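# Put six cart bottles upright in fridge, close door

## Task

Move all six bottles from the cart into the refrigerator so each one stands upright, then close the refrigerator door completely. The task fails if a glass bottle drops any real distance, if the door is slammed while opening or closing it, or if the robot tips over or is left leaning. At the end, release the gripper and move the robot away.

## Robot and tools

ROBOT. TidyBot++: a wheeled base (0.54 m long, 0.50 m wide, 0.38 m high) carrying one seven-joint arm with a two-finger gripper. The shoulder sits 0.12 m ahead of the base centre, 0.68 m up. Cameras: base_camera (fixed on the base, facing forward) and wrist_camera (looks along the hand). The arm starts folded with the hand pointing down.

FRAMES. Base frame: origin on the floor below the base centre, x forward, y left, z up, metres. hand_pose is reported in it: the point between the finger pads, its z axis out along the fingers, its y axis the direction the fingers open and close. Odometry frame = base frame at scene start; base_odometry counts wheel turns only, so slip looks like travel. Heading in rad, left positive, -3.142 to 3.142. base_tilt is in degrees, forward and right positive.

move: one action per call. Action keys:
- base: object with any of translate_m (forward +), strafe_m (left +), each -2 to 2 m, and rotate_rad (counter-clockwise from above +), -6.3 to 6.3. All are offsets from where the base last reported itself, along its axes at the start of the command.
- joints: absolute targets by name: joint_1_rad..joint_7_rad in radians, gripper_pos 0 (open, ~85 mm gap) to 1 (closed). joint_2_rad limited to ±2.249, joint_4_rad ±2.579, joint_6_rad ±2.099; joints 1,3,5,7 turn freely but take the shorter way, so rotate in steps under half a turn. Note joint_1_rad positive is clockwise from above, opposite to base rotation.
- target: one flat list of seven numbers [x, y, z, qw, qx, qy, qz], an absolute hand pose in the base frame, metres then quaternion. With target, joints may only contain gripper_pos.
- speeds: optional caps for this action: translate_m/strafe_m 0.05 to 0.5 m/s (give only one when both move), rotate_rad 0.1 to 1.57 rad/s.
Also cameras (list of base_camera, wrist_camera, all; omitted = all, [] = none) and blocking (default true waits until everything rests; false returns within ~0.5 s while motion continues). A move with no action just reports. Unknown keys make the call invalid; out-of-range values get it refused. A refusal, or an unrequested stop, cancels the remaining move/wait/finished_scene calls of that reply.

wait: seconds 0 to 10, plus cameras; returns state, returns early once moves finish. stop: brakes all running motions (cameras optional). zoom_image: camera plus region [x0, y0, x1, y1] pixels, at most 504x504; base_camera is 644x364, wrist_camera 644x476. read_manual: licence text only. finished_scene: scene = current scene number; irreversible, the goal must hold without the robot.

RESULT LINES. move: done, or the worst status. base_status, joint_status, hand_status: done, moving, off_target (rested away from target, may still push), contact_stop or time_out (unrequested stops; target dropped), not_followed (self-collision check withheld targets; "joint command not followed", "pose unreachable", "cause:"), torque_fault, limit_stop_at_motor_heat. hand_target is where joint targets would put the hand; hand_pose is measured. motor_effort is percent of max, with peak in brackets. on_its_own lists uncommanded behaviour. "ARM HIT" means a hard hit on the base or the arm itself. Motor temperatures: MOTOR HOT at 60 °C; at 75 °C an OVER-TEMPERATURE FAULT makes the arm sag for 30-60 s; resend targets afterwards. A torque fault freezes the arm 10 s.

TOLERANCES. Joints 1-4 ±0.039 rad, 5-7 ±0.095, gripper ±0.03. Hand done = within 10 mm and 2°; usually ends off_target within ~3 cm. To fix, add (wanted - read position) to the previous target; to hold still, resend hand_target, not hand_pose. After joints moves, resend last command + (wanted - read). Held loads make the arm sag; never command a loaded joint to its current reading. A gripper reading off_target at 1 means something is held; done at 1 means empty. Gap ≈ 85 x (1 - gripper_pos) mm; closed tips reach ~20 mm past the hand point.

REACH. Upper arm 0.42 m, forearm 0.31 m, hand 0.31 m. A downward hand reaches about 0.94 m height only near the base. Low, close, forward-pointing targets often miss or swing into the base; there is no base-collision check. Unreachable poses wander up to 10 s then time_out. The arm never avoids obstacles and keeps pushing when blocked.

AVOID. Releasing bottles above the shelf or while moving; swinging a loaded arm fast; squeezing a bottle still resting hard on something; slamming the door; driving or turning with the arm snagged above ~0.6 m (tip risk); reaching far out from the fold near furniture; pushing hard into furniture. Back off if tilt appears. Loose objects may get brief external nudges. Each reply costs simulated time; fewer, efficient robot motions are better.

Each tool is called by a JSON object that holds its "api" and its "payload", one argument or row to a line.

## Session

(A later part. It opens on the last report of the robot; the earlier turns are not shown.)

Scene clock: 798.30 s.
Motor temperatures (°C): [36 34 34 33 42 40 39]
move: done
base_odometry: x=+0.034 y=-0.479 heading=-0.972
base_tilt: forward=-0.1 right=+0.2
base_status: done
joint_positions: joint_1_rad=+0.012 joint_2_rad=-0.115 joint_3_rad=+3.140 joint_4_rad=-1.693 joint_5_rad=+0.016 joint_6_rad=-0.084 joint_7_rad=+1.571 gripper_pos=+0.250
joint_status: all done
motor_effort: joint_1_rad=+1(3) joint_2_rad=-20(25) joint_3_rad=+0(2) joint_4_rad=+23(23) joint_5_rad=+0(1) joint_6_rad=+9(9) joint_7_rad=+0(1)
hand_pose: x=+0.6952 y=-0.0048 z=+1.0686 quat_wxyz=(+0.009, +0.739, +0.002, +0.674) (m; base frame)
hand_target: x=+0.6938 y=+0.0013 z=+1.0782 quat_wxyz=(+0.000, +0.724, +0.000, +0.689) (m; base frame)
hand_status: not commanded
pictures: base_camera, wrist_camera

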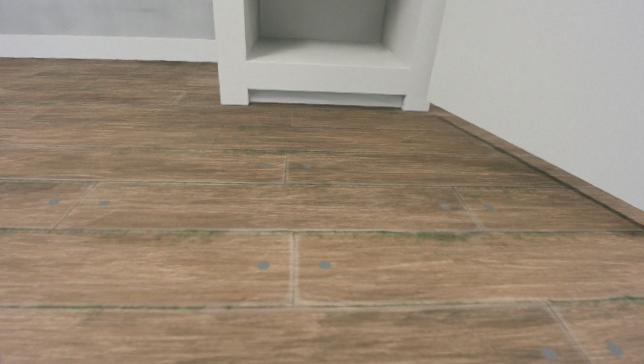

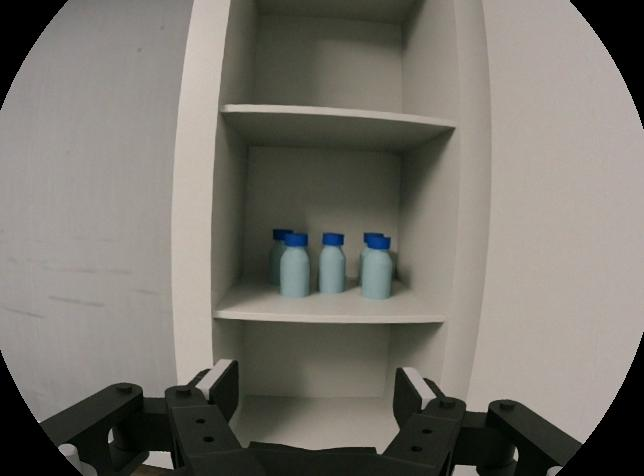

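{"api": "move", "payload": {
  "base": {"translate_m":-0.82,"strafe_m":-0.89,"rotate_rad":-0.6},
  "joints": {"joint_1_rad":0,"joint_2_rad":-0.12,"joint_3_rad":3.1416,"joint_4_rad":-1.4,"joint_5_rad":0,"joint_6_rad":-0.83,"joint_7_rad":1.571,"gripper_pos":0.2},
  "cameras": ["wrist_camera"]
}}

Scene clock: 811.47 s.
Motor temperatures (°C): [36 34 34 33 42 40 39]
move: done
base_odometry: x=-1.163 y=-0.303 heading=-1.573
base_tilt: forward=-0.1 right=+0.2
base_status: done
joint_positions: joint_1_rad=+0.001 joint_2_rad=-0.115 joint_3_rad=+3.143 joint_4_rad=-1.406 joint_5_rad=+0.016 joint_6_rad=-0.763 joint_7_rad=+1.571 gripper_pos=+0.200
joint_status: all done
motor_effort: joint_1_rad=+1(4) joint_2_rad=-19(23) joint_3_rad=+0(4) joint_4_rad=+21(24) joint_5_rad=+0(1) joint_6_rad=+8(9) joint_7_rad=+0(1)
hand_pose: x=+0.6486 y=-0.0034 z=+1.0414 quat_wxyz=(+0.008, +0.856, +0.001, +0.517) (m; base frame)
hand_target: x=+0.6369 y=+0.0013 z=+1.0298 quat_wxyz=(+0.000, +0.870, +0.000, +0.493) (m; base frame)
hand_status: not commanded
pictures: wrist_camera

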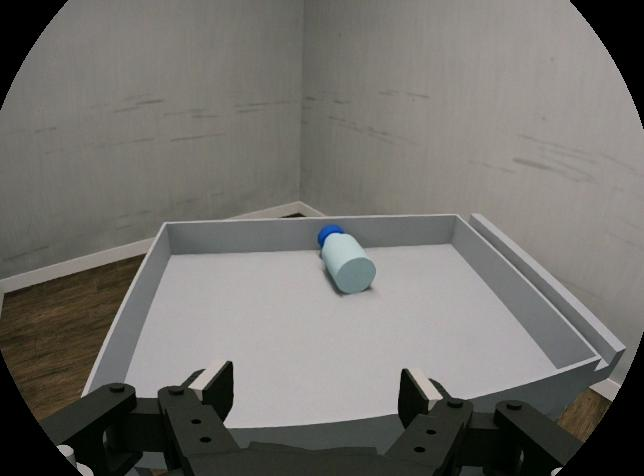

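{"api": "move", "payload": {
  "base": {"translate_m":0.33,"strafe_m":-0.12},
  "speeds": {"translate_m":0.25},
  "cameras": []
}}

{"api": "move", "payload": {
  "joints": {"joint_1_rad":-0.15,"joint_2_rad":0.53,"joint_3_rad":3.1416,"joint_4_rad":-0.38,"joint_5_rad":0,"joint_6_rad":-1.9,"joint_7_rad":1.571},
  "cameras": ["wrist_camera","base_camera"]
}}

Scene clock: 830.97 s.
Motor temperatures (°C): [36 34 34 33 42 40 39]
move: done
base_odometry: x=-1.284 y=-0.633 heading=-1.573
base_tilt: forward=-0.1 right=+0.2
base_status: done
joint_positions: joint_1_rad=+0.001 joint_2_rad=-0.115 joint_3_rad=+3.143 joint_4_rad=-1.406 joint_5_rad=+0.016 joint_6_rad=-0.765 joint_7_rad=+1.571 gripper_pos=+0.200
joint_status: not commanded
motor_effort: joint_1_rad=+1(2) joint_2_rad=-19(23) joint_3_rad=+0(1) joint_4_rad=+21(23) joint_5_rad=+1(1) joint_6_rad=+8(8) joint_7_rad=+0(1)
hand_pose: x=+0.6482 y=-0.0034 z=+1.0415 quat_wxyz=(+0.008, +0.856, +0.001, +0.516) (m; base frame)
hand_target: x=+0.6369 y=+0.0013 z=+1.0298 quat_wxyz=(+0.000, +0.870, +0.000, +0.493) (m; base frame)
hand_status: not commanded
pictures: none
No camera images: "cameras" was empty.

Scene clock: 833.63 s.
Motor temperatures (°C): [36 34 34 33 42 40 39]
move: done
base_odometry: x=-1.284 y=-0.633 heading=-1.573
base_tilt: forward=-0.1 right=+0.2
base_status: not commanded
joint_positions: joint_1_rad=-0.134 joint_2_rad=+0.511 joint_3_rad=+3.143 joint_4_rad=-0.390 joint_5_rad=+0.016 joint_6_rad=-1.828 joint_7_rad=+1.571 gripper_pos=+0.200
joint_status: all done
motor_effort: joint_1_rad=+1(2) joint_2_rad=-37(38) joint_3_rad=-1(1) joint_4_rad=+15(22) joint_5_rad=+1(2) joint_6_rad=+4(8) joint_7_rad=+1(1)
hand_pose: x=+0.6914 y=+0.0731 z=+0.9586 quat_wxyz=(-0.006, +0.977, +0.061, +0.205) (m; base frame)
hand_target: x=+0.6747 y=+0.0854 z=+0.9434 quat_wxyz=(-0.012, +0.984, +0.074, +0.165) (m; base frame)
hand_status: not commanded
pictures: base_camera, wrist_camera

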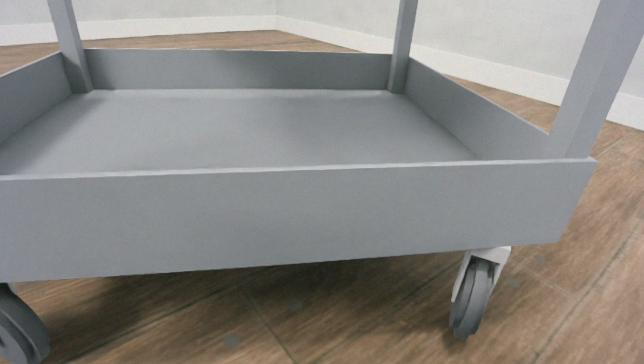

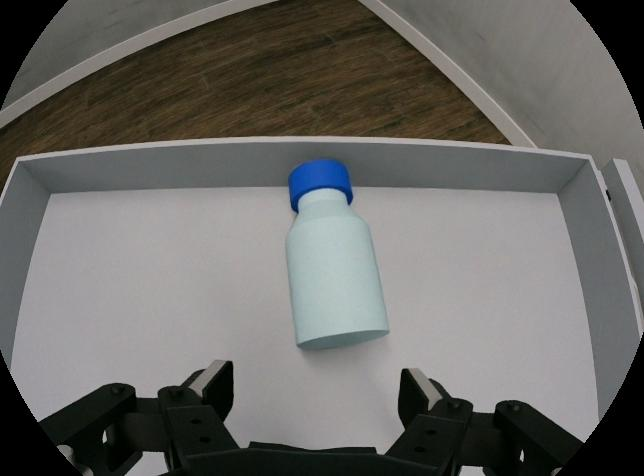

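{"api": "move", "payload": {

}}

Scene clock: 872.33 s.
Motor temperatures (°C): [36 34 34 33 42 40 39]
base_odometry: x=-1.284 y=-0.633 heading=-1.573
base_tilt: forward=-0.1 right=+0.2
base_status: not commanded
joint_positions: joint_1_rad=-0.134 joint_2_rad=+0.511 joint_3_rad=+3.143 joint_4_rad=-0.390 joint_5_rad=+0.016 joint_6_rad=-1.831 joint_7_rad=+1.571 gripper_pos=+0.200
joint_status: all done
motor_effort: joint_1_rad=+1(2) joint_2_rad=-37(38) joint_3_rad=+0(1) joint_4_rad=+16(22) joint_5_rad=+0(2) joint_6_rad=+4(8) joint_7_rad=+0(1)
hand_pose: x=+0.6908 y=+0.0730 z=+0.9583 quat_wxyz=(-0.006, +0.977, +0.061, +0.203) (m; base frame)
hand_target: x=+0.6747 y=+0.0854 z=+0.9434 quat_wxyz=(-0.012, +0.984, +0.074, +0.165) (m; base frame)
hand_status: not commanded
pictures: base_camera, wrist_camera

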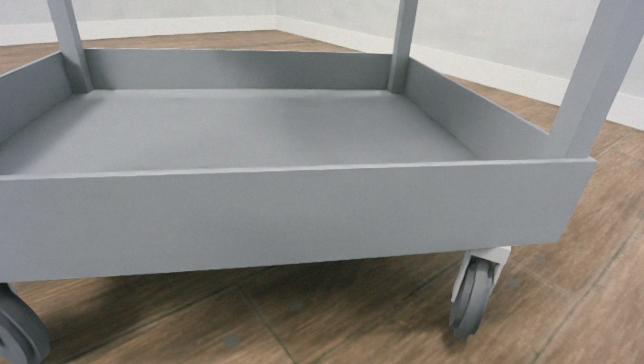

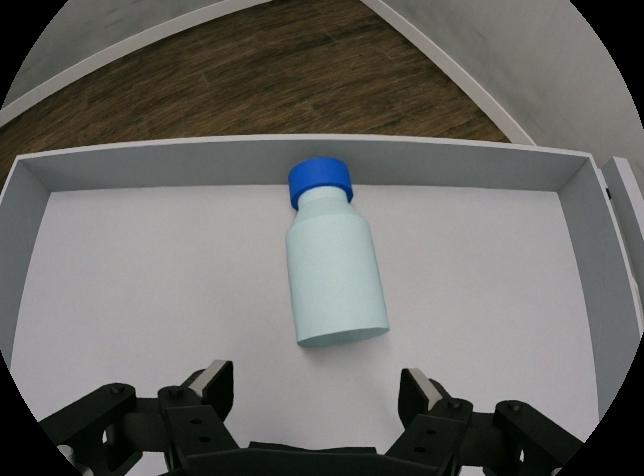

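{"api": "move", "payload": {
  "base": {"translate_m":0.15},
  "speeds": {"translate_m":0.1},
  "joints": {"joint_1_rad":-0.183,"joint_2_rad":0.53,"joint_4_rad":-0.38,"joint_6_rad":-1.9,"gripper_pos":0.1}
}}

Scene clock: 912.93 s.
Motor temperatures (°C): [36 34 34 33 42 40 39]
move: done
base_odometry: x=-1.284 y=-0.783 heading=-1.574
base_tilt: forward=-0.1 right=+0.2
base_status: done
joint_positions: joint_1_rad=-0.173 joint_2_rad=+0.521 joint_3_rad=+3.143 joint_4_rad=-0.388 joint_5_rad=+0.016 joint_6_rad=-1.834 joint_7_rad=+1.571 gripper_pos=+0.100
joint_status: all done
motor_effort: joint_1_rad=+1(2) joint_2_rad=-37(39) joint_3_rad=+0(1) joint_4_rad=+15(17) joint_5_rad=+1(1) joint_6_rad=+4(5) joint_7_rad=+0(1)
hand_pose: x=+0.6893 y=+0.0959 z=+0.9529 quat_wxyz=(-0.010, +0.977, +0.081, +0.198) (m; base frame)
hand_target: x=+0.6716 y=+0.1036 z=+0.9435 quat_wxyz=(-0.015, +0.982, +0.090, +0.164) (m; base frame)
hand_status: not commanded
pictures: base_camera, wrist_camera

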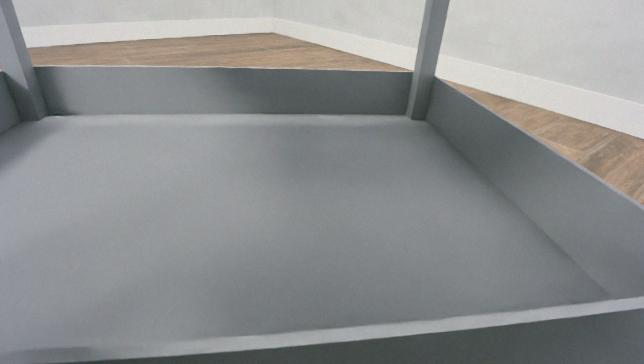

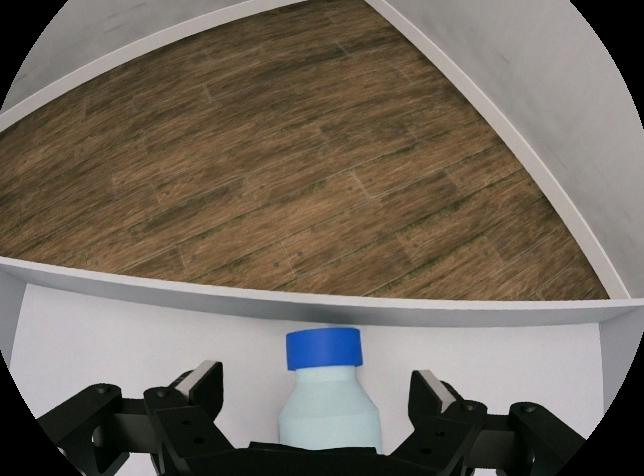

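{"api": "move", "payload": {
  "joints": {"joint_1_rad":-0.178,"joint_2_rad":0.475,"joint_4_rad":-0.72,"joint_6_rad":-1.64}
}}

{"api": "move", "payload": {
  "joints": {"joint_1_rad":-0.178,"joint_2_rad":0.41,"joint_4_rad":-0.94,"joint_6_rad":-1.45}
}}

Scene clock: 921.13 s.
Motor temperatures (°C): [36 34 34 33 42 40 39]
move: done
base_odometry: x=-1.284 y=-0.783 heading=-1.574
base_tilt: forward=-0.1 right=+0.2
base_status: not commanded
joint_positions: joint_1_rad=-0.173 joint_2_rad=+0.508 joint_3_rad=+3.143 joint_4_rad=-0.701 joint_5_rad=+0.016 joint_6_rad=-1.713 joint_7_rad=+1.571 gripper_pos=+0.100
joint_status: all done
motor_effort: joint_1_rad=+1(2) joint_2_rad=-38(40) joint_3_rad=+0(1) joint_4_rad=+17(18) joint_5_rad=+0(1) joint_6_rad=+2(5) joint_7_rad=+0(1)
hand_pose: x=+0.6778 y=+0.0937 z=+0.8569 quat_wxyz=(-0.002, +0.990, +0.084, +0.110) (m; base frame)
hand_target: x=+0.6884 y=+0.1038 z=+0.8746 quat_wxyz=(-0.014, +0.984, +0.088, +0.152) (m; base frame)
hand_status: not commanded
pictures: base_camera, wrist_camera

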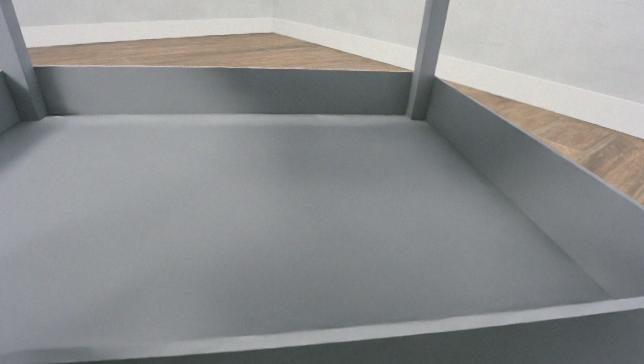

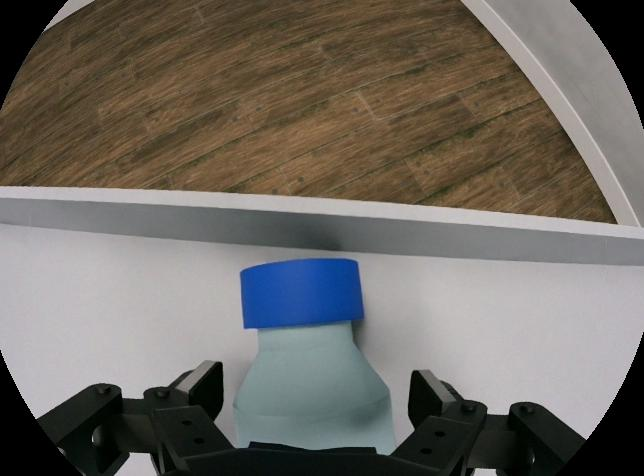

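Scene clock: 922.37 s.
Motor temperatures (°C): [36 34 34 32 42 40 39]
move: done
base_odometry: x=-1.284 y=-0.783 heading=-1.574
base_tilt: forward=-0.1 right=+0.2
base_status: not commanded
joint_positions: joint_1_rad=-0.173 joint_2_rad=+0.444 joint_3_rad=+3.143 joint_4_rad=-0.920 joint_5_rad=+0.016 joint_6_rad=-1.527 joint_7_rad=+1.571 gripper_pos=+0.100
joint_status: all done
motor_effort: joint_1_rad=+1(2) joint_2_rad=-37(38) joint_3_rad=-1(1) joint_4_rad=+18(19) joint_5_rad=+1(1) joint_6_rad=+3(3) joint_7_rad=+0(1)
hand_pose: x=+0.6768 y=+0.0934 z=+0.8250 quat_wxyz=(-0.003, +0.988, +0.085, +0.125) (m; base frame)
hand_target: x=+0.6883 y=+0.1038 z=+0.8432 quat_wxyz=(-0.015, +0.982, +0.088, +0.169) (m; base frame)
hand_status: not commanded
pictures: base_camera, wrist_camera

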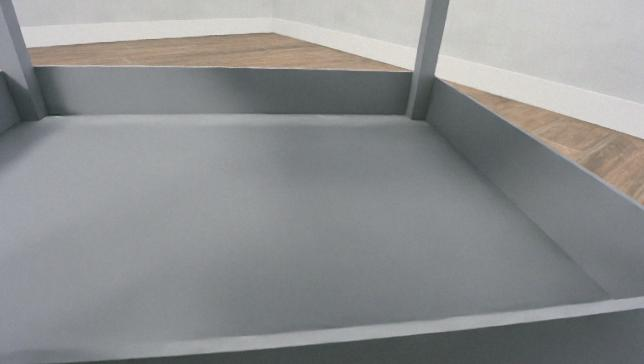

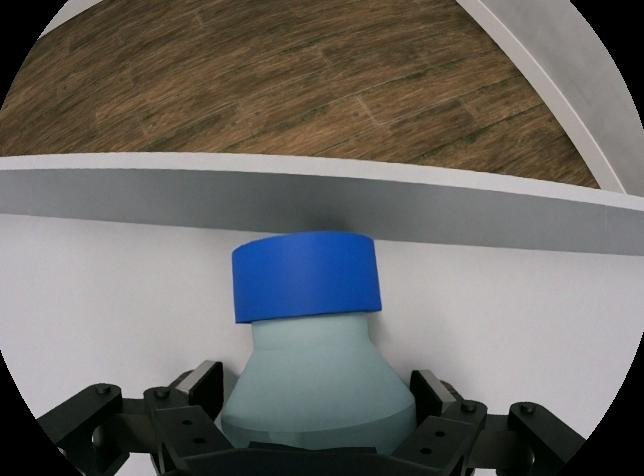

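{"api": "move", "payload": {
  "joints": {"joint_1_rad":-0.168,"joint_2_rad":0.40,"joint_4_rad":-0.935,"joint_6_rad":-1.48,"gripper_pos":0}
}}

{"api": "move", "payload": {
  "base": {"translate_m":-0.05,"strafe_m":-0.004},
  "speeds": {"translate_m":0.06}
}}

Scene clock: 942.97 s.
Motor temperatures (°C): [36 34 34 32 42 40 39]
move: done
base_odometry: x=-1.284 y=-0.783 heading=-1.574
base_tilt: forward=-0.1 right=+0.2
base_status: not commanded
joint_positions: joint_1_rad=-0.172 joint_2_rad=+0.431 joint_3_rad=+3.143 joint_4_rad=-0.920 joint_5_rad=+0.016 joint_6_rad=-1.523 joint_7_rad=+1.571 gripper_pos=+0.000
joint_status: all done
motor_effort: joint_1_rad=+1(2) joint_2_rad=-37(38) joint_3_rad=+0(1) joint_4_rad=+18(19) joint_5_rad=+0(1) joint_6_rad=+3(3) joint_7_rad=+0(1)
hand_pose: x=+0.6761 y=+0.0928 z=+0.8327 quat_wxyz=(-0.003, +0.987, +0.084, +0.134) (m; base frame)
hand_target: x=+0.6801 y=+0.0965 z=+0.8480 quat_wxyz=(-0.014, +0.983, +0.083, +0.162) (m; base frame)
hand_status: not commanded
pictures: base_camera, wrist_camera

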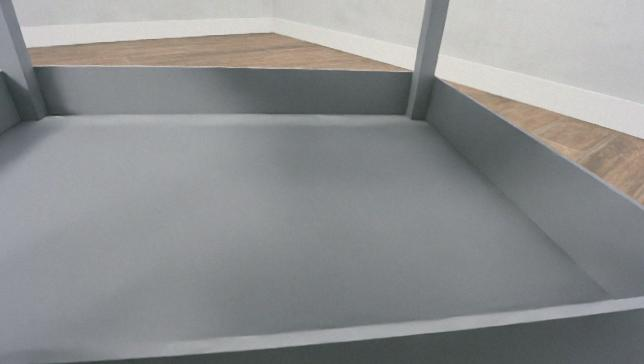

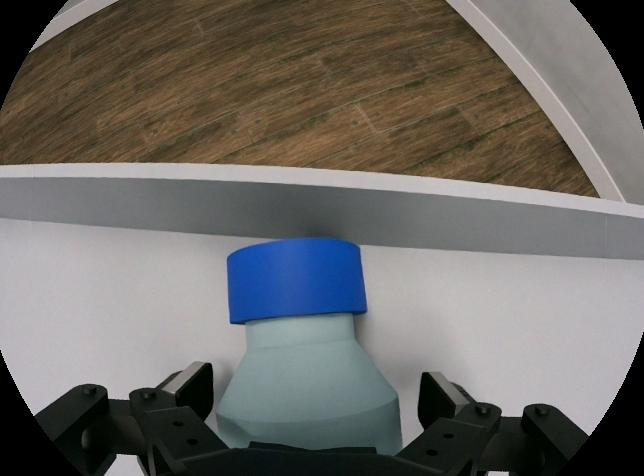

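Scene clock: 944.23 s.
Motor temperatures (°C): [36 34 34 32 42 40 39]
move: done
base_odometry: x=-1.288 y=-0.733 heading=-1.573
base_tilt: forward=-0.1 right=+0.2
base_status: done
joint_positions: joint_1_rad=-0.172 joint_2_rad=+0.424 joint_3_rad=+3.143 joint_4_rad=-0.920 joint_5_rad=+0.016 joint_6_rad=-1.523 joint_7_rad=+1.571 gripper_pos=+0.000
joint_status: not commanded
motor_effort: joint_1_rad=+1(1) joint_2_rad=-36(40) joint_3_rad=-1(1) joint_4_rad=+18(19) joint_5_rad=+0(1) joint_6_rad=+3(3) joint_7_rad=+1(1)
hand_pose: x=+0.6751 y=+0.0926 z=+0.8364 quat_wxyz=(-0.004, +0.987, +0.084, +0.137) (m; base frame)
hand_target: x=+0.6801 y=+0.0965 z=+0.8480 quat_wxyz=(-0.014, +0.983, +0.083, +0.162) (m; base frame)
hand_status: not commanded
pictures: base_camera, wrist_camera

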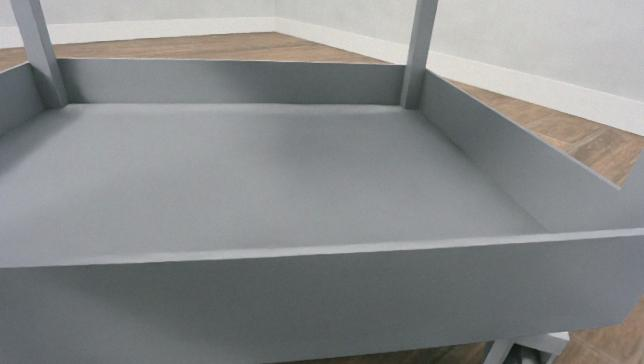

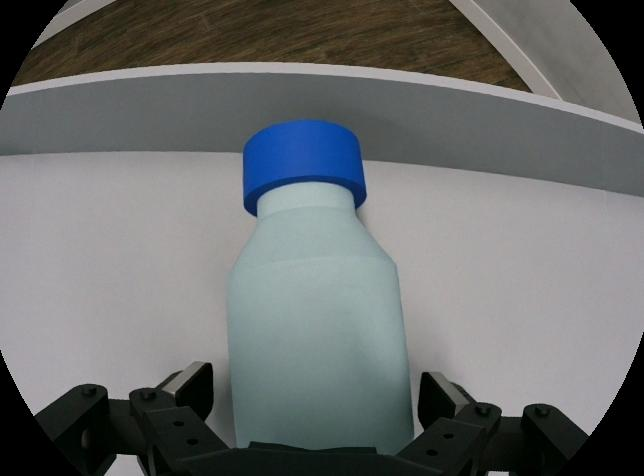

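{"api": "move", "payload": {
  "joints": {"gripper_pos":0.36},
  "cameras": []
}}

{"api": "move", "payload": {
  "joints": {"joint_2_rad":0.36},
  "cameras": ["wrist_camera"]
}}

Scene clock: 951.27 s.
Motor temperatures (°C): [36 34 34 32 42 40 39]
move: off_target
base_odometry: x=-1.288 y=-0.733 heading=-1.573
base_tilt: forward=-0.1 right=+0.2
base_status: not commanded
joint_positions: joint_1_rad=-0.172 joint_2_rad=+0.420 joint_3_rad=+3.143 joint_4_rad=-0.922 joint_5_rad=+0.016 joint_6_rad=-1.523 joint_7_rad=+1.571 gripper_pos=+0.231
joint_status: gripper_pos off_target (ended at +0.231, target +0.360)
motor_effort: joint_1_rad=+1(2) joint_2_rad=-34(39) joint_3_rad=-1(1) joint_4_rad=+16(20) joint_5_rad=+0(1) joint_6_rad=+2(3) joint_7_rad=+1(1)
hand_pose: x=+0.6739 y=+0.0924 z=+0.8380 quat_wxyz=(-0.004, +0.987, +0.084, +0.138) (m; base frame)
hand_target: x=+0.6801 y=+0.0965 z=+0.8480 quat_wxyz=(-0.014, +0.983, +0.083, +0.162) (m; base frame)
hand_status: not commanded
pictures: none
No camera images: "cameras" was empty.

Scene clock: 951.97 s.
Motor temperatures (°C): [36 34 34 32 42 40 39]
move: off_target
base_odometry: x=-1.288 y=-0.733 heading=-1.573
base_tilt: forward=-0.1 right=+0.2
base_status: not commanded
joint_positions: joint_1_rad=-0.172 joint_2_rad=+0.408 joint_3_rad=+3.143 joint_4_rad=-0.931 joint_5_rad=+0.016 joint_6_rad=-1.523 joint_7_rad=+1.571 gripper_pos=+0.231
joint_status: joint_2_rad off_target (ended at +0.408, target +0.360)
motor_effort: joint_1_rad=+1(1) joint_2_rad=-39(40) joint_3_rad=+0(1) joint_4_rad=+20(21) joint_5_rad=+0(1) joint_6_rad=+4(4) joint_7_rad=+1(1)
hand_pose: x=+0.6703 y=+0.0917 z=+0.8410 quat_wxyz=(-0.004, +0.987, +0.084, +0.139) (m; base frame)
hand_target: x=+0.6731 y=+0.0954 z=+0.8706 quat_wxyz=(-0.015, +0.980, +0.083, +0.182) (m; base frame)
hand_status: not commanded
pictures: wrist_camera

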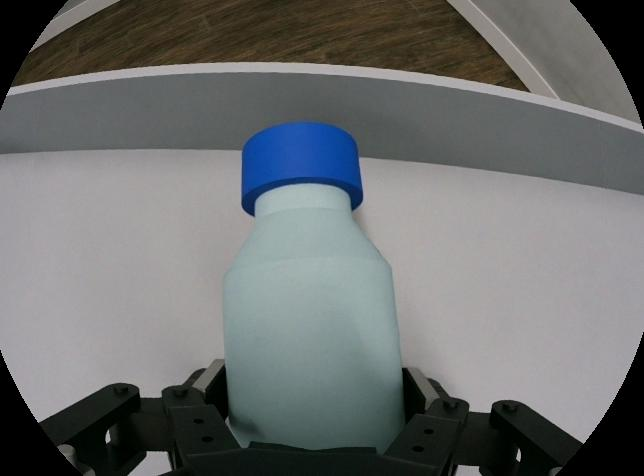

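{"api": "move", "payload": {
  "base": {"translate_m":-0.09},
  "speeds": {"translate_m":0.06},
  "cameras": ["wrist_camera"]
}}

{"api": "move", "payload": {
  "joints": {"gripper_pos":0.0},
  "cameras": ["wrist_camera"]
}}

Scene clock: 958.17 s.
Motor temperatures (°C): [36 34 34 32 42 40 39]
move: done
base_odometry: x=-1.288 y=-0.643 heading=-1.573
base_tilt: forward=-0.1 right=+0.2
base_status: done
joint_positions: joint_1_rad=-0.172 joint_2_rad=+0.403 joint_3_rad=+3.143 joint_4_rad=-0.931 joint_5_rad=+0.016 joint_6_rad=-1.523 joint_7_rad=+1.571 gripper_pos=+0.231
joint_status: not commanded
motor_effort: joint_1_rad=+1(1) joint_2_rad=-39(43) joint_3_rad=+0(1) joint_4_rad=+21(21) joint_5_rad=+0(1) joint_6_rad=+3(4) joint_7_rad=+0(1)
hand_pose: x=+0.6693 y=+0.0916 z=+0.8442 quat_wxyz=(-0.004, +0.986, +0.084, +0.142) (m; base frame)
hand_target: x=+0.6731 y=+0.0954 z=+0.8706 quat_wxyz=(-0.015, +0.980, +0.083, +0.182) (m; base frame)
hand_status: not commanded
pictures: wrist_camera

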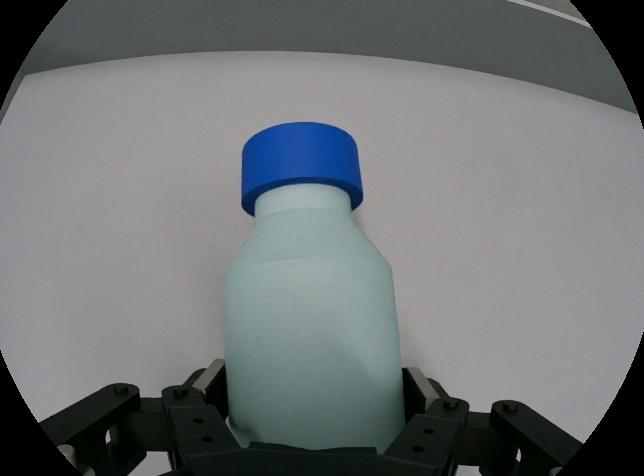

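Scene clock: 959.03 s.
Motor temperatures (°C): [36 35 34 32 42 40 39]
move: done
base_odometry: x=-1.288 y=-0.643 heading=-1.573
base_tilt: forward=-0.1 right=+0.2
base_status: not commanded
joint_positions: joint_1_rad=-0.172 joint_2_rad=+0.386 joint_3_rad=+3.143 joint_4_rad=-0.931 joint_5_rad=+0.016 joint_6_rad=-1.523 joint_7_rad=+1.571 gripper_pos=+0.000
joint_status: all done
motor_effort: joint_1_rad=+1(1) joint_2_rad=-34(40) joint_3_rad=+0(1) joint_4_rad=+18(21) joint_5_rad=+0(1) joint_6_rad=+3(4) joint_7_rad=+0(1)
hand_pose: x=+0.6666 y=+0.0911 z=+0.8534 quat_wxyz=(-0.005, +0.985, +0.084, +0.150) (m; base frame)
hand_target: x=+0.6731 y=+0.0954 z=+0.8706 quat_wxyz=(-0.015, +0.980, +0.083, +0.182) (m; base frame)
hand_status: not commanded
pictures: wrist_camera

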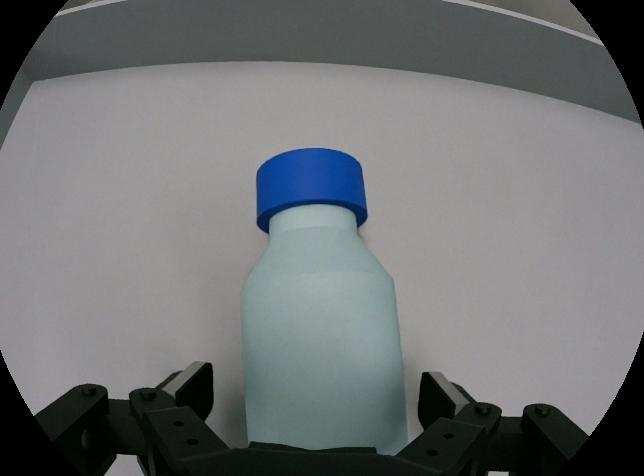

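{"api": "move", "payload": {
  "base": {"translate_m":0.078,"strafe_m":0.013},
  "speeds": {"translate_m":0.06},
  "cameras": ["wrist_camera"]
}}

Scene clock: 977.97 s.
Motor temperatures (°C): [36 35 34 32 42 40 39]
move: done
base_odometry: x=-1.275 y=-0.721 heading=-1.573
base_tilt: forward=-0.1 right=+0.2
base_status: done
joint_positions: joint_1_rad=-0.172 joint_2_rad=+0.382 joint_3_rad=+3.143 joint_4_rad=-0.931 joint_5_rad=+0.016 joint_6_rad=-1.523 joint_7_rad=+1.571 gripper_pos=+0.000
joint_status: not commanded
motor_effort: joint_1_rad=+1(2) joint_2_rad=-34(38) joint_3_rad=+0(1) joint_4_rad=+18(19) joint_5_rad=+0(1) joint_6_rad=+3(3) joint_7_rad=+0(1)
hand_pose: x=+0.6659 y=+0.0910 z=+0.8558 quat_wxyz=(-0.005, +0.985, +0.084, +0.152) (m; base frame)
hand_target: x=+0.6731 y=+0.0954 z=+0.8706 quat_wxyz=(-0.015, +0.980, +0.083, +0.182) (m; base frame)
hand_status: not commanded
pictures: wrist_camera

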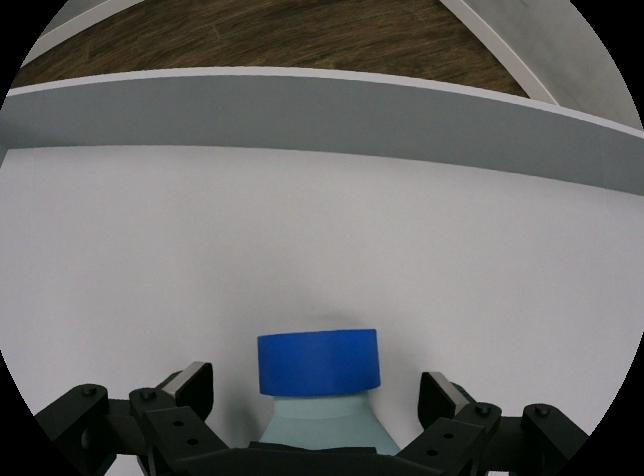

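{"api": "move", "payload": {
  "joints": {"joint_2_rad":0.39,"joint_4_rad":-0.95},
  "cameras": []
}}

{"api": "move", "payload": {
  "joints": {"gripper_pos":0.5},
  "cameras": []
}}

{"api": "move", "payload": {
  "joints": {"gripper_pos":0.78},
  "cameras": ["wrist_camera"]
}}

Scene clock: 987.90 s.
Motor temperatures (°C): [36 35 34 32 42 40 39]
move: done
base_odometry: x=-1.275 y=-0.721 heading=-1.573
base_tilt: forward=-0.1 right=+0.2
base_status: not commanded
joint_positions: joint_1_rad=-0.172 joint_2_rad=+0.384 joint_3_rad=+3.143 joint_4_rad=-0.935 joint_5_rad=+0.016 joint_6_rad=-1.523 joint_7_rad=+1.571 gripper_pos=+0.000
joint_status: all done
motor_effort: joint_1_rad=+1(1) joint_2_rad=-35(37) joint_3_rad=+0(1) joint_4_rad=+18(19) joint_5_rad=+1(1) joint_6_rad=+3(3) joint_7_rad=+1(1)
hand_pose: x=+0.6654 y=+0.0909 z=+0.8527 quat_wxyz=(-0.005, +0.985, +0.084, +0.149) (m; base frame)
hand_target: x=+0.6752 y=+0.0957 z=+0.8476 quat_wxyz=(-0.013, +0.984, +0.083, +0.160) (m; base frame)
hand_status: not commanded
pictures: none
No camera images: "cameras" was empty.

Scene clock: 988.93 s.
Motor temperatures (°C): [36 35 34 32 42 40 39]
move: done
base_odometry: x=-1.275 y=-0.721 heading=-1.573
base_tilt: forward=-0.1 right=+0.2
base_status: not commanded
joint_positions: joint_1_rad=-0.172 joint_2_rad=+0.378 joint_3_rad=+3.143 joint_4_rad=-0.930 joint_5_rad=+0.016 joint_6_rad=-1.517 joint_7_rad=+1.571 gripper_pos=+0.500
joint_status: all done
motor_effort: joint_1_rad=+1(2) joint_2_rad=-31(35) joint_3_rad=+0(1) joint_4_rad=+16(18) joint_5_rad=+1(1) joint_6_rad=+2(4) joint_7_rad=+1(1)
hand_pose: x=+0.6673 y=+0.0912 z=+0.8591 quat_wxyz=(-0.006, +0.984, +0.084, +0.158) (m; base frame)
hand_target: x=+0.6752 y=+0.0957 z=+0.8476 quat_wxyz=(-0.013, +0.984, +0.083, +0.160) (m; base frame)
hand_status: not commanded
pictures: none
No camera images: "cameras" was empty.

Scene clock: 989.60 s.
Motor temperatures (°C): [36 35 34 32 42 40 39]
move: done
base_odometry: x=-1.275 y=-0.721 heading=-1.573
base_tilt: forward=-0.1 right=+0.2
base_status: not commanded
joint_positions: joint_1_rad=-0.172 joint_2_rad=+0.365 joint_3_rad=+3.143 joint_4_rad=-0.921 joint_5_rad=+0.016 joint_6_rad=-1.515 joint_7_rad=+1.571 gripper_pos=+0.779
joint_status: all done
motor_effort: joint_1_rad=+1(3) joint_2_rad=-27(31) joint_3_rad=+0(1) joint_4_rad=+13(16) joint_5_rad=+0(1) joint_6_rad=+1(3) joint_7_rad=+0(1)
hand_pose: x=+0.6673 y=+0.0912 z=+0.8697 quat_wxyz=(-0.007, +0.982, +0.083, +0.169) (m; base frame)
hand_target: x=+0.6752 y=+0.0957 z=+0.8476 quat_wxyz=(-0.013, +0.984, +0.083, +0.160) (m; base frame)
hand_status: not commanded
pictures: wrist_camera

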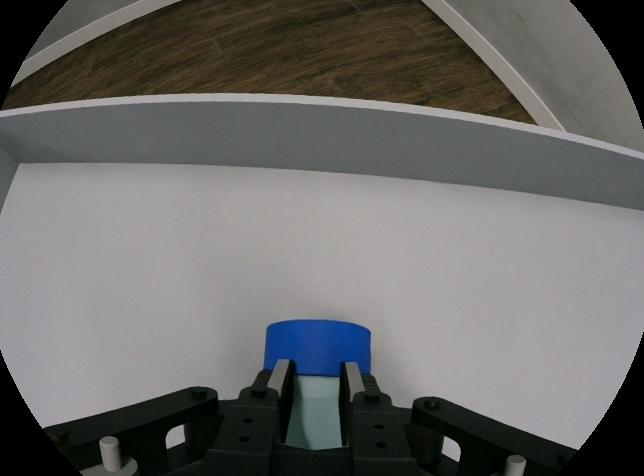

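{"api": "move", "payload": {
  "joints": {"gripper_pos":0.1},
  "cameras": []
}}

{"api": "move", "payload": {
  "base": {"translate_m":0.01},
  "joints": {"joint_2_rad":0.425,"joint_4_rad":-0.96},
  "cameras": ["wrist_camera"]
}}

Scene clock: 997.37 s.
Motor temperatures (°C): [36 35 34 32 42 40 39]
move: done
base_odometry: x=-1.275 y=-0.721 heading=-1.573
base_tilt: forward=-0.1 right=+0.2
base_status: not commanded
joint_positions: joint_1_rad=-0.172 joint_2_rad=+0.376 joint_3_rad=+3.143 joint_4_rad=-0.933 joint_5_rad=+0.016 joint_6_rad=-1.515 joint_7_rad=+1.571 gripper_pos=+0.100
joint_status: all done
motor_effort: joint_1_rad=+1(1) joint_2_rad=-35(36) joint_3_rad=+0(1) joint_4_rad=+18(19) joint_5_rad=+0(1) joint_6_rad=+3(3) joint_7_rad=+1(1)
hand_pose: x=+0.6668 y=+0.0911 z=+0.8584 quat_wxyz=(-0.006, +0.984, +0.084, +0.158) (m; base frame)
hand_target: x=+0.6752 y=+0.0957 z=+0.8476 quat_wxyz=(-0.013, +0.984, +0.083, +0.160) (m; base frame)
hand_status: not commanded
pictures: none
No camera images: "cameras" was empty.

Scene clock: 998.20 s.
Motor temperatures (°C): [36 35 34 32 42 40 39]
move: done
base_odometry: x=-1.275 y=-0.731 heading=-1.573
base_tilt: forward=-0.1 right=+0.2
base_status: done
joint_positions: joint_1_rad=-0.172 joint_2_rad=+0.415 joint_3_rad=+3.143 joint_4_rad=-0.944 joint_5_rad=+0.016 joint_6_rad=-1.515 joint_7_rad=+1.571 gripper_pos=+0.100
joint_status: all done
motor_effort: joint_1_rad=+1(2) joint_2_rad=-36(38) joint_3_rad=+0(1) joint_4_rad=+18(19) joint_5_rad=+1(1) joint_6_rad=+3(4) joint_7_rad=+1(1)
hand_pose: x=+0.6708 y=+0.0918 z=+0.8326 quat_wxyz=(-0.003, +0.987, +0.084, +0.133) (m; base frame)
hand_target: x=+0.6782 y=+0.0962 z=+0.8237 quat_wxyz=(-0.012, +0.987, +0.083, +0.137) (m; base frame)
hand_status: not commanded
pictures: wrist_camera

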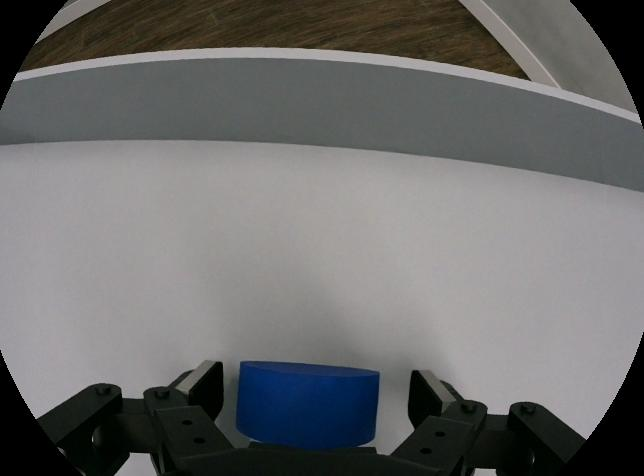

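{"api": "move", "payload": {
  "joints": {"gripper_pos":0.4},
  "cameras": []
}}

{"api": "move", "payload": {
  "joints": {"gripper_pos":0.78},
  "cameras": ["wrist_camera"]
}}

Scene clock: 1001.93 s.
Motor temperatures (°C): [36 35 34 32 42 40 39]
move: done
base_odometry: x=-1.275 y=-0.731 heading=-1.573
base_tilt: forward=-0.1 right=+0.2
base_status: not commanded
joint_positions: joint_1_rad=-0.172 joint_2_rad=+0.415 joint_3_rad=+3.143 joint_4_rad=-0.944 joint_5_rad=+0.016 joint_6_rad=-1.515 joint_7_rad=+1.571 gripper_pos=+0.398
joint_status: all done
motor_effort: joint_1_rad=+2(2) joint_2_rad=-33(36) joint_3_rad=+0(1) joint_4_rad=+16(18) joint_5_rad=+2(2) joint_6_rad=+2(3) joint_7_rad=+1(1)
hand_pose: x=+0.6708 y=+0.0918 z=+0.8326 quat_wxyz=(-0.003, +0.987, +0.084, +0.133) (m; base frame)
hand_target: x=+0.6782 y=+0.0962 z=+0.8237 quat_wxyz=(-0.012, +0.987, +0.083, +0.137) (m; base frame)
hand_status: not commanded
pictures: none
No camera images: "cameras" was empty.

Scene clock: 1002.67 s.
Motor temperatures (°C): [36 35 34 32 42 40 39]
move: off_target
base_odometry: x=-1.275 y=-0.731 heading=-1.573
base_tilt: forward=-0.1 right=+0.2
base_status: not commanded
joint_positions: joint_1_rad=-0.172 joint_2_rad=+0.415 joint_3_rad=+3.143 joint_4_rad=-0.943 joint_5_rad=+0.016 joint_6_rad=-1.515 joint_7_rad=+1.571 gripper_pos=+0.427
joint_status: gripper_pos off_target (ended at +0.427, target +0.780)
motor_effort: joint_1_rad=+2(2) joint_2_rad=-31(33) joint_3_rad=+0(1) joint_4_rad=+16(16) joint_5_rad=+1(2) joint_6_rad=+3(3) joint_7_rad=+1(1)
hand_pose: x=+0.6709 y=+0.0918 z=+0.8329 quat_wxyz=(-0.003, +0.987, +0.084, +0.134) (m; base frame)
hand_target: x=+0.6782 y=+0.0962 z=+0.8237 quat_wxyz=(-0.012, +0.987, +0.083, +0.137) (m; base frame)
hand_status: not commanded
pictures: wrist_camera

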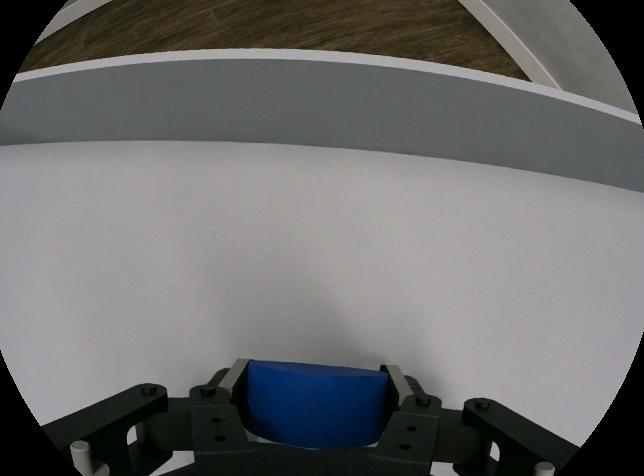

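{"api": "move", "payload": {
  "joints": {"joint_2_rad":0.12,"joint_4_rad":-1.2,"joint_6_rad":-1.12},
  "cameras": ["wrist_camera"]
}}

Scene clock: 1011.33 s.
Motor temperatures (°C): [36 35 34 32 42 40 39]
move: done
base_odometry: x=-1.275 y=-0.731 heading=-1.573
base_tilt: forward=-0.1 right=+0.2
base_status: not commanded
joint_positions: joint_1_rad=-0.172 joint_2_rad=+0.152 joint_3_rad=+3.143 joint_4_rad=-1.191 joint_5_rad=+0.016 joint_6_rad=-1.204 joint_7_rad=+1.571 gripper_pos=+0.427
joint_status: all done
motor_effort: joint_1_rad=+1(2) joint_2_rad=-31(37) joint_3_rad=+0(1) joint_4_rad=+22(22) joint_5_rad=+0(2) joint_6_rad=+6(6) joint_7_rad=+1(1)
hand_pose: x=+0.6559 y=+0.0895 z=+0.9111 quat_wxyz=(-0.017, +0.953, +0.082, +0.293) (m; base frame)
hand_target: x=+0.6668 y=+0.0943 z=+0.9398 quat_wxyz=(-0.029, +0.936, +0.079, +0.342) (m; base frame)
hand_status: not commanded
pictures: wrist_camera

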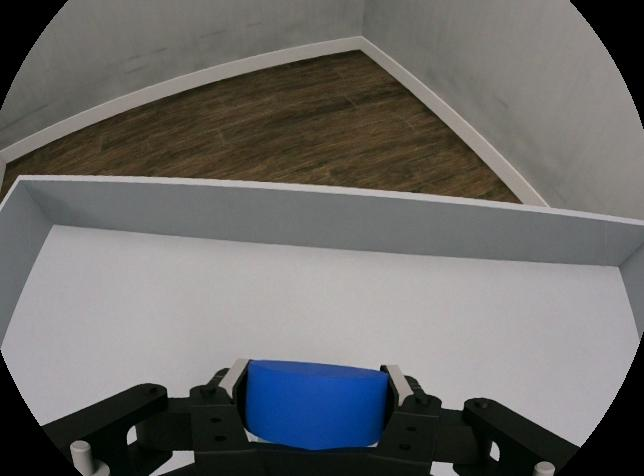

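{"api": "move", "payload": {
  "joints": {"joint_2_rad":-0.12,"joint_4_rad":-1.3,"joint_6_rad":-0.8},
  "cameras": ["wrist_camera"]
}}

{"api": "move", "payload": {
  "joints": {"joint_2_rad":-0.12,"joint_4_rad":-1.6,"joint_6_rad":0.0},
  "cameras": ["wrist_camera"]
}}

Scene clock: 1017.70 s.
Motor temperatures (°C): [36 35 34 32 42 40 39]
move: done
base_odometry: x=-1.275 y=-0.731 heading=-1.573
base_tilt: forward=-0.1 right=+0.2
base_status: not commanded
joint_positions: joint_1_rad=-0.172 joint_2_rad=-0.100 joint_3_rad=+3.143 joint_4_rad=-1.294 joint_5_rad=+0.016 joint_6_rad=-0.894 joint_7_rad=+1.571 gripper_pos=+0.427
joint_status: all done
motor_effort: joint_1_rad=+1(1) joint_2_rad=-22(33) joint_3_rad=+0(1) joint_4_rad=+23(24) joint_5_rad=+1(1) joint_6_rad=+10(10) joint_7_rad=+1(1)
hand_pose: x=+0.6328 y=+0.0862 z=+1.0620 quat_wxyz=(-0.035, +0.861, +0.075, +0.501) (m; base frame)
hand_target: x=+0.6372 y=+0.0893 z=+1.0954 quat_wxyz=(-0.046, +0.833, +0.070, +0.547) (m; base frame)
hand_status: not commanded
pictures: wrist_camera

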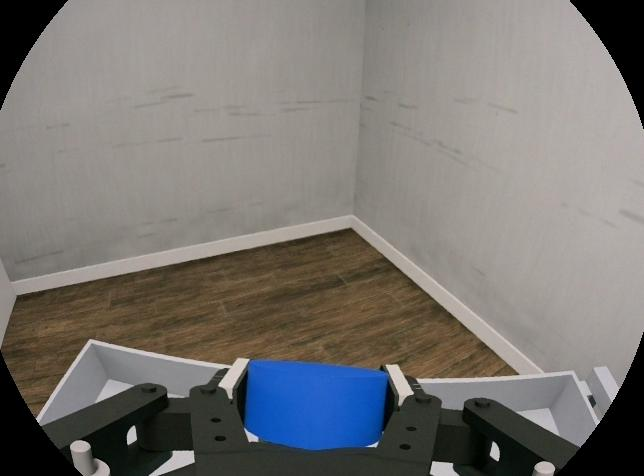

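Scene clock: 1019.53 s.
Motor temperatures (°C): [36 35 34 32 42 40 39]
move: off_target
base_odometry: x=-1.275 y=-0.731 heading=-1.573
base_tilt: forward=-0.1 right=+0.2
base_status: not commanded
joint_positions: joint_1_rad=-0.172 joint_2_rad=-0.100 joint_3_rad=+3.143 joint_4_rad=-1.596 joint_5_rad=+0.016 joint_6_rad=-0.100 joint_7_rad=+1.571 gripper_pos=+0.427
joint_status: joint_6_rad off_target (ended at -0.100, target +0.000); the others done
motor_effort: joint_1_rad=+1(1) joint_2_rad=-24(25) joint_3_rad=+0(1) joint_4_rad=+26(28) joint_5_rad=+0(1) joint_6_rad=+11(13) joint_7_rad=+1(1)
hand_pose: x=+0.6932 y=+0.1000 z=+1.1158 quat_wxyz=(-0.054, +0.713, +0.066, +0.696) (m; base frame)
hand_target: x=+0.6834 y=+0.0971 z=+1.1563 quat_wxyz=(-0.062, +0.672, +0.057, +0.736) (m; base frame)
hand_status: not commanded
pictures: wrist_camera

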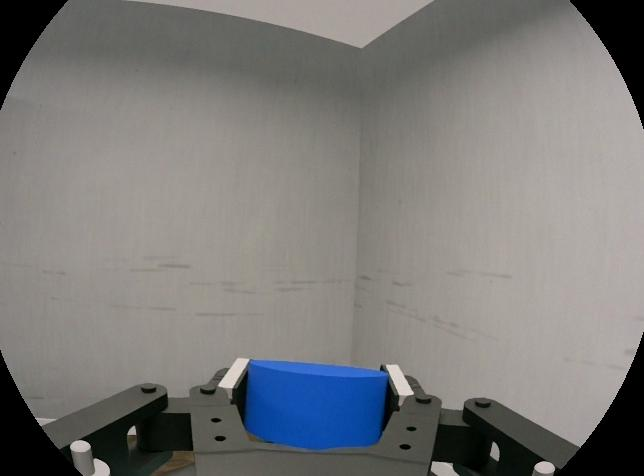

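{"api": "move", "payload": {
  "joints": {"joint_1_rad":-0.17,"joint_2_rad":-0.135,"joint_4_rad":-1.86,"joint_6_rad":0.54,"joint_7_rad":1.61},
  "cameras": ["wrist_camera"]
}}

{"api": "move", "payload": {
  "base": {"translate_m":-0.44},
  "speeds": {"translate_m":0.3},
  "joints": {"joint_1_rad":0.0},
  "cameras": ["wrist_camera"]
}}

Scene clock: 1044.17 s.
Motor temperatures (°C): [36 35 34 32 42 40 39]
move: off_target
base_odometry: x=-1.275 y=-0.731 heading=-1.573
base_tilt: forward=-0.1 right=+0.2
base_status: not commanded
joint_positions: joint_1_rad=-0.172 joint_2_rad=-0.100 joint_3_rad=+3.143 joint_4_rad=-1.857 joint_5_rad=+0.016 joint_6_rad=+0.440 joint_7_rad=+1.571 gripper_pos=+0.427
joint_status: joint_6_rad off_target (ended at +0.440, target +0.540); the others done
motor_effort: joint_1_rad=+1(2) joint_2_rad=-24(25) joint_3_rad=+0(0) joint_4_rad=+26(27) joint_5_rad=+0(1) joint_6_rad=+11(12) joint_7_rad=+0(2)
hand_pose: x=+0.6785 y=+0.1000 z=+1.1200 quat_wxyz=(-0.064, +0.609, +0.059, +0.788) (m; base frame)
hand_target: x=+0.6534 y=+0.0931 z=+1.1676 quat_wxyz=(-0.054, +0.555, +0.058, +0.828) (m; base frame)
hand_status: not commanded
pictures: wrist_camera

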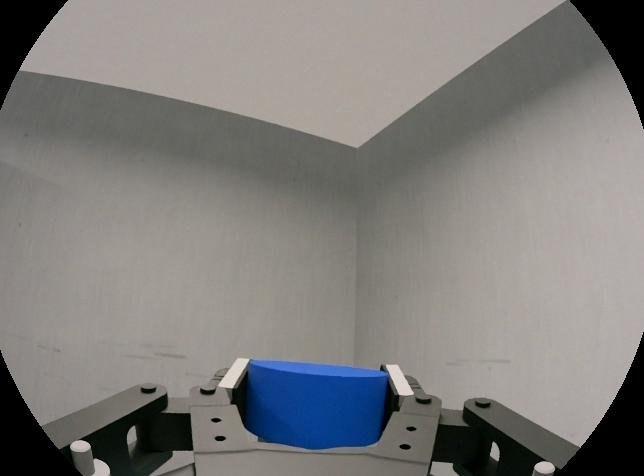

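Scene clock: 1046.63 s.
Motor temperatures (°C): [36 35 34 32 42 40 39]
move: done
base_odometry: x=-1.274 y=-0.291 heading=-1.573
base_tilt: forward=-0.1 right=+0.2
base_status: done
joint_positions: joint_1_rad=-0.008 joint_2_rad=-0.106 joint_3_rad=+3.143 joint_4_rad=-1.858 joint_5_rad=+0.016 joint_6_rad=+0.445 joint_7_rad=+1.571 gripper_pos=+0.427
joint_status: all done
motor_effort: joint_1_rad=+0(3) joint_2_rad=-24(28) joint_3_rad=+0(2) joint_4_rad=+26(26) joint_5_rad=+0(1) joint_6_rad=+11(11) joint_7_rad=+1(1)
hand_pose: x=+0.6844 y=+0.0068 z=+1.1245 quat_wxyz=(+0.001, +0.608, +0.009, +0.794) (m; base frame)
hand_target: x=+0.6614 y=+0.0014 z=+1.1676 quat_wxyz=(+0.016, +0.558, +0.011, +0.829) (m; base frame)
hand_status: not commanded
pictures: wrist_camera

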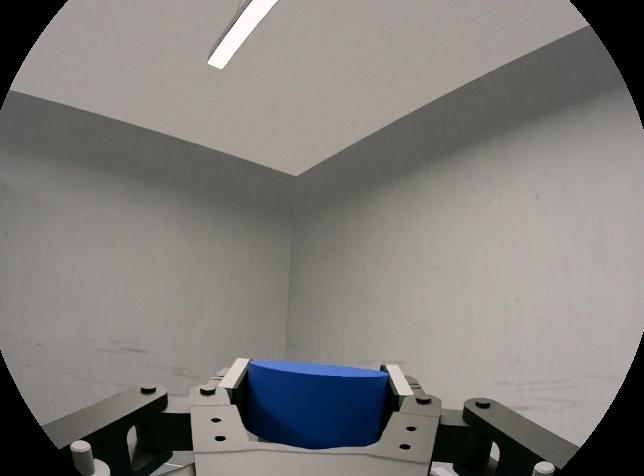

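{"api": "move", "payload": {
  "base": {"translate_m":0.188,"strafe_m":1.308,"rotate_rad":0.601},
  "speeds": {"strafe_m":0.45,"rotate_rad":0.3}
}}

Scene clock: 1055.90 s.
Motor temperatures (°C): [36 35 34 32 42 40 39]
move: done
base_odometry: x=+0.034 y=-0.481 heading=-0.971
base_tilt: forward=-0.1 right=+0.2
base_status: done
joint_positions: joint_1_rad=+0.000 joint_2_rad=-0.106 joint_3_rad=+3.144 joint_4_rad=-1.858 joint_5_rad=+0.016 joint_6_rad=+0.446 joint_7_rad=+1.571 gripper_pos=+0.427
joint_status: not commanded
motor_effort: joint_1_rad=+1(3) joint_2_rad=-24(26) joint_3_rad=+0(4) joint_4_rad=+25(26) joint_5_rad=+0(1) joint_6_rad=+11(11) joint_7_rad=+0(1)
hand_pose: x=+0.6843 y=+0.0020 z=+1.1249 quat_wxyz=(+0.004, +0.608, +0.006, +0.794) (m; base frame)
hand_target: x=+0.6614 y=+0.0014 z=+1.1676 quat_wxyz=(+0.016, +0.558, +0.011, +0.829) (m; base frame)
hand_status: not commanded
pictures: base_camera, wrist_camera

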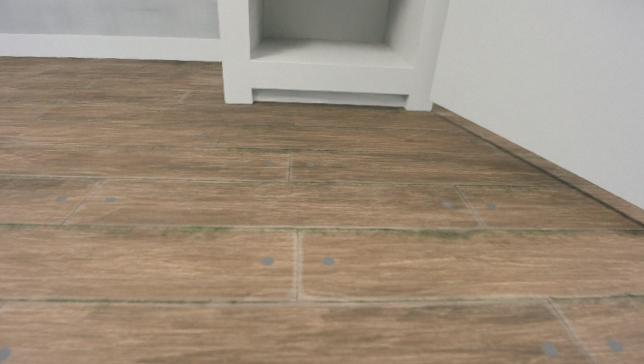

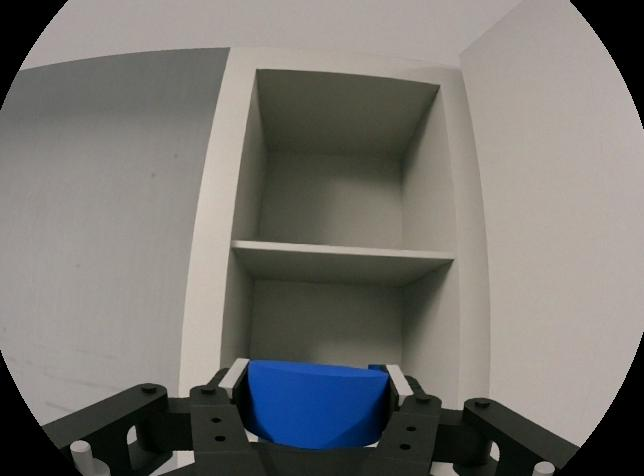

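{"api": "move", "payload": {
  "base": {"strafe_m":-0.04},
  "joints": {"joint_2_rad":-0.135,"joint_4_rad":-1.6,"joint_6_rad":-0.2},
  "cameras": ["wrist_camera"]
}}

Scene clock: 1074.00 s.
Motor temperatures (°C): [36 34 34 32 42 40 39]
move: done
base_odometry: x=+0.001 y=-0.504 heading=-0.971
base_tilt: forward=-0.1 right=+0.2
base_status: done
joint_positions: joint_1_rad=+0.002 joint_2_rad=-0.106 joint_3_rad=+3.144 joint_4_rad=-1.623 joint_5_rad=+0.016 joint_6_rad=-0.151 joint_7_rad=+1.571 gripper_pos=+0.427
joint_status: all done
motor_effort: joint_1_rad=+1(3) joint_2_rad=-23(25) joint_3_rad=+0(3) joint_4_rad=+26(27) joint_5_rad=+1(1) joint_6_rad=+11(13) joint_7_rad=+0(1)
hand_pose: x=+0.6983 y=-0.0021 z=+1.0868 quat_wxyz=(+0.007, +0.741, +0.003, +0.672) (m; base frame)
hand_target: x=+0.6849 y=+0.0014 z=+1.1027 quat_wxyz=(+0.013, +0.739, +0.015, +0.673) (m; base frame)
hand_status: not commanded
pictures: wrist_camera

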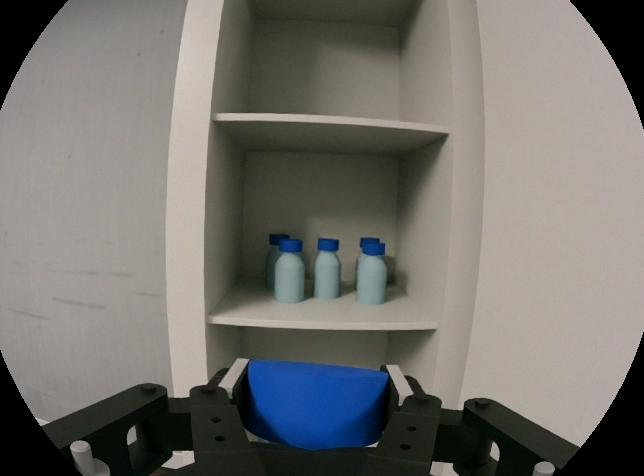

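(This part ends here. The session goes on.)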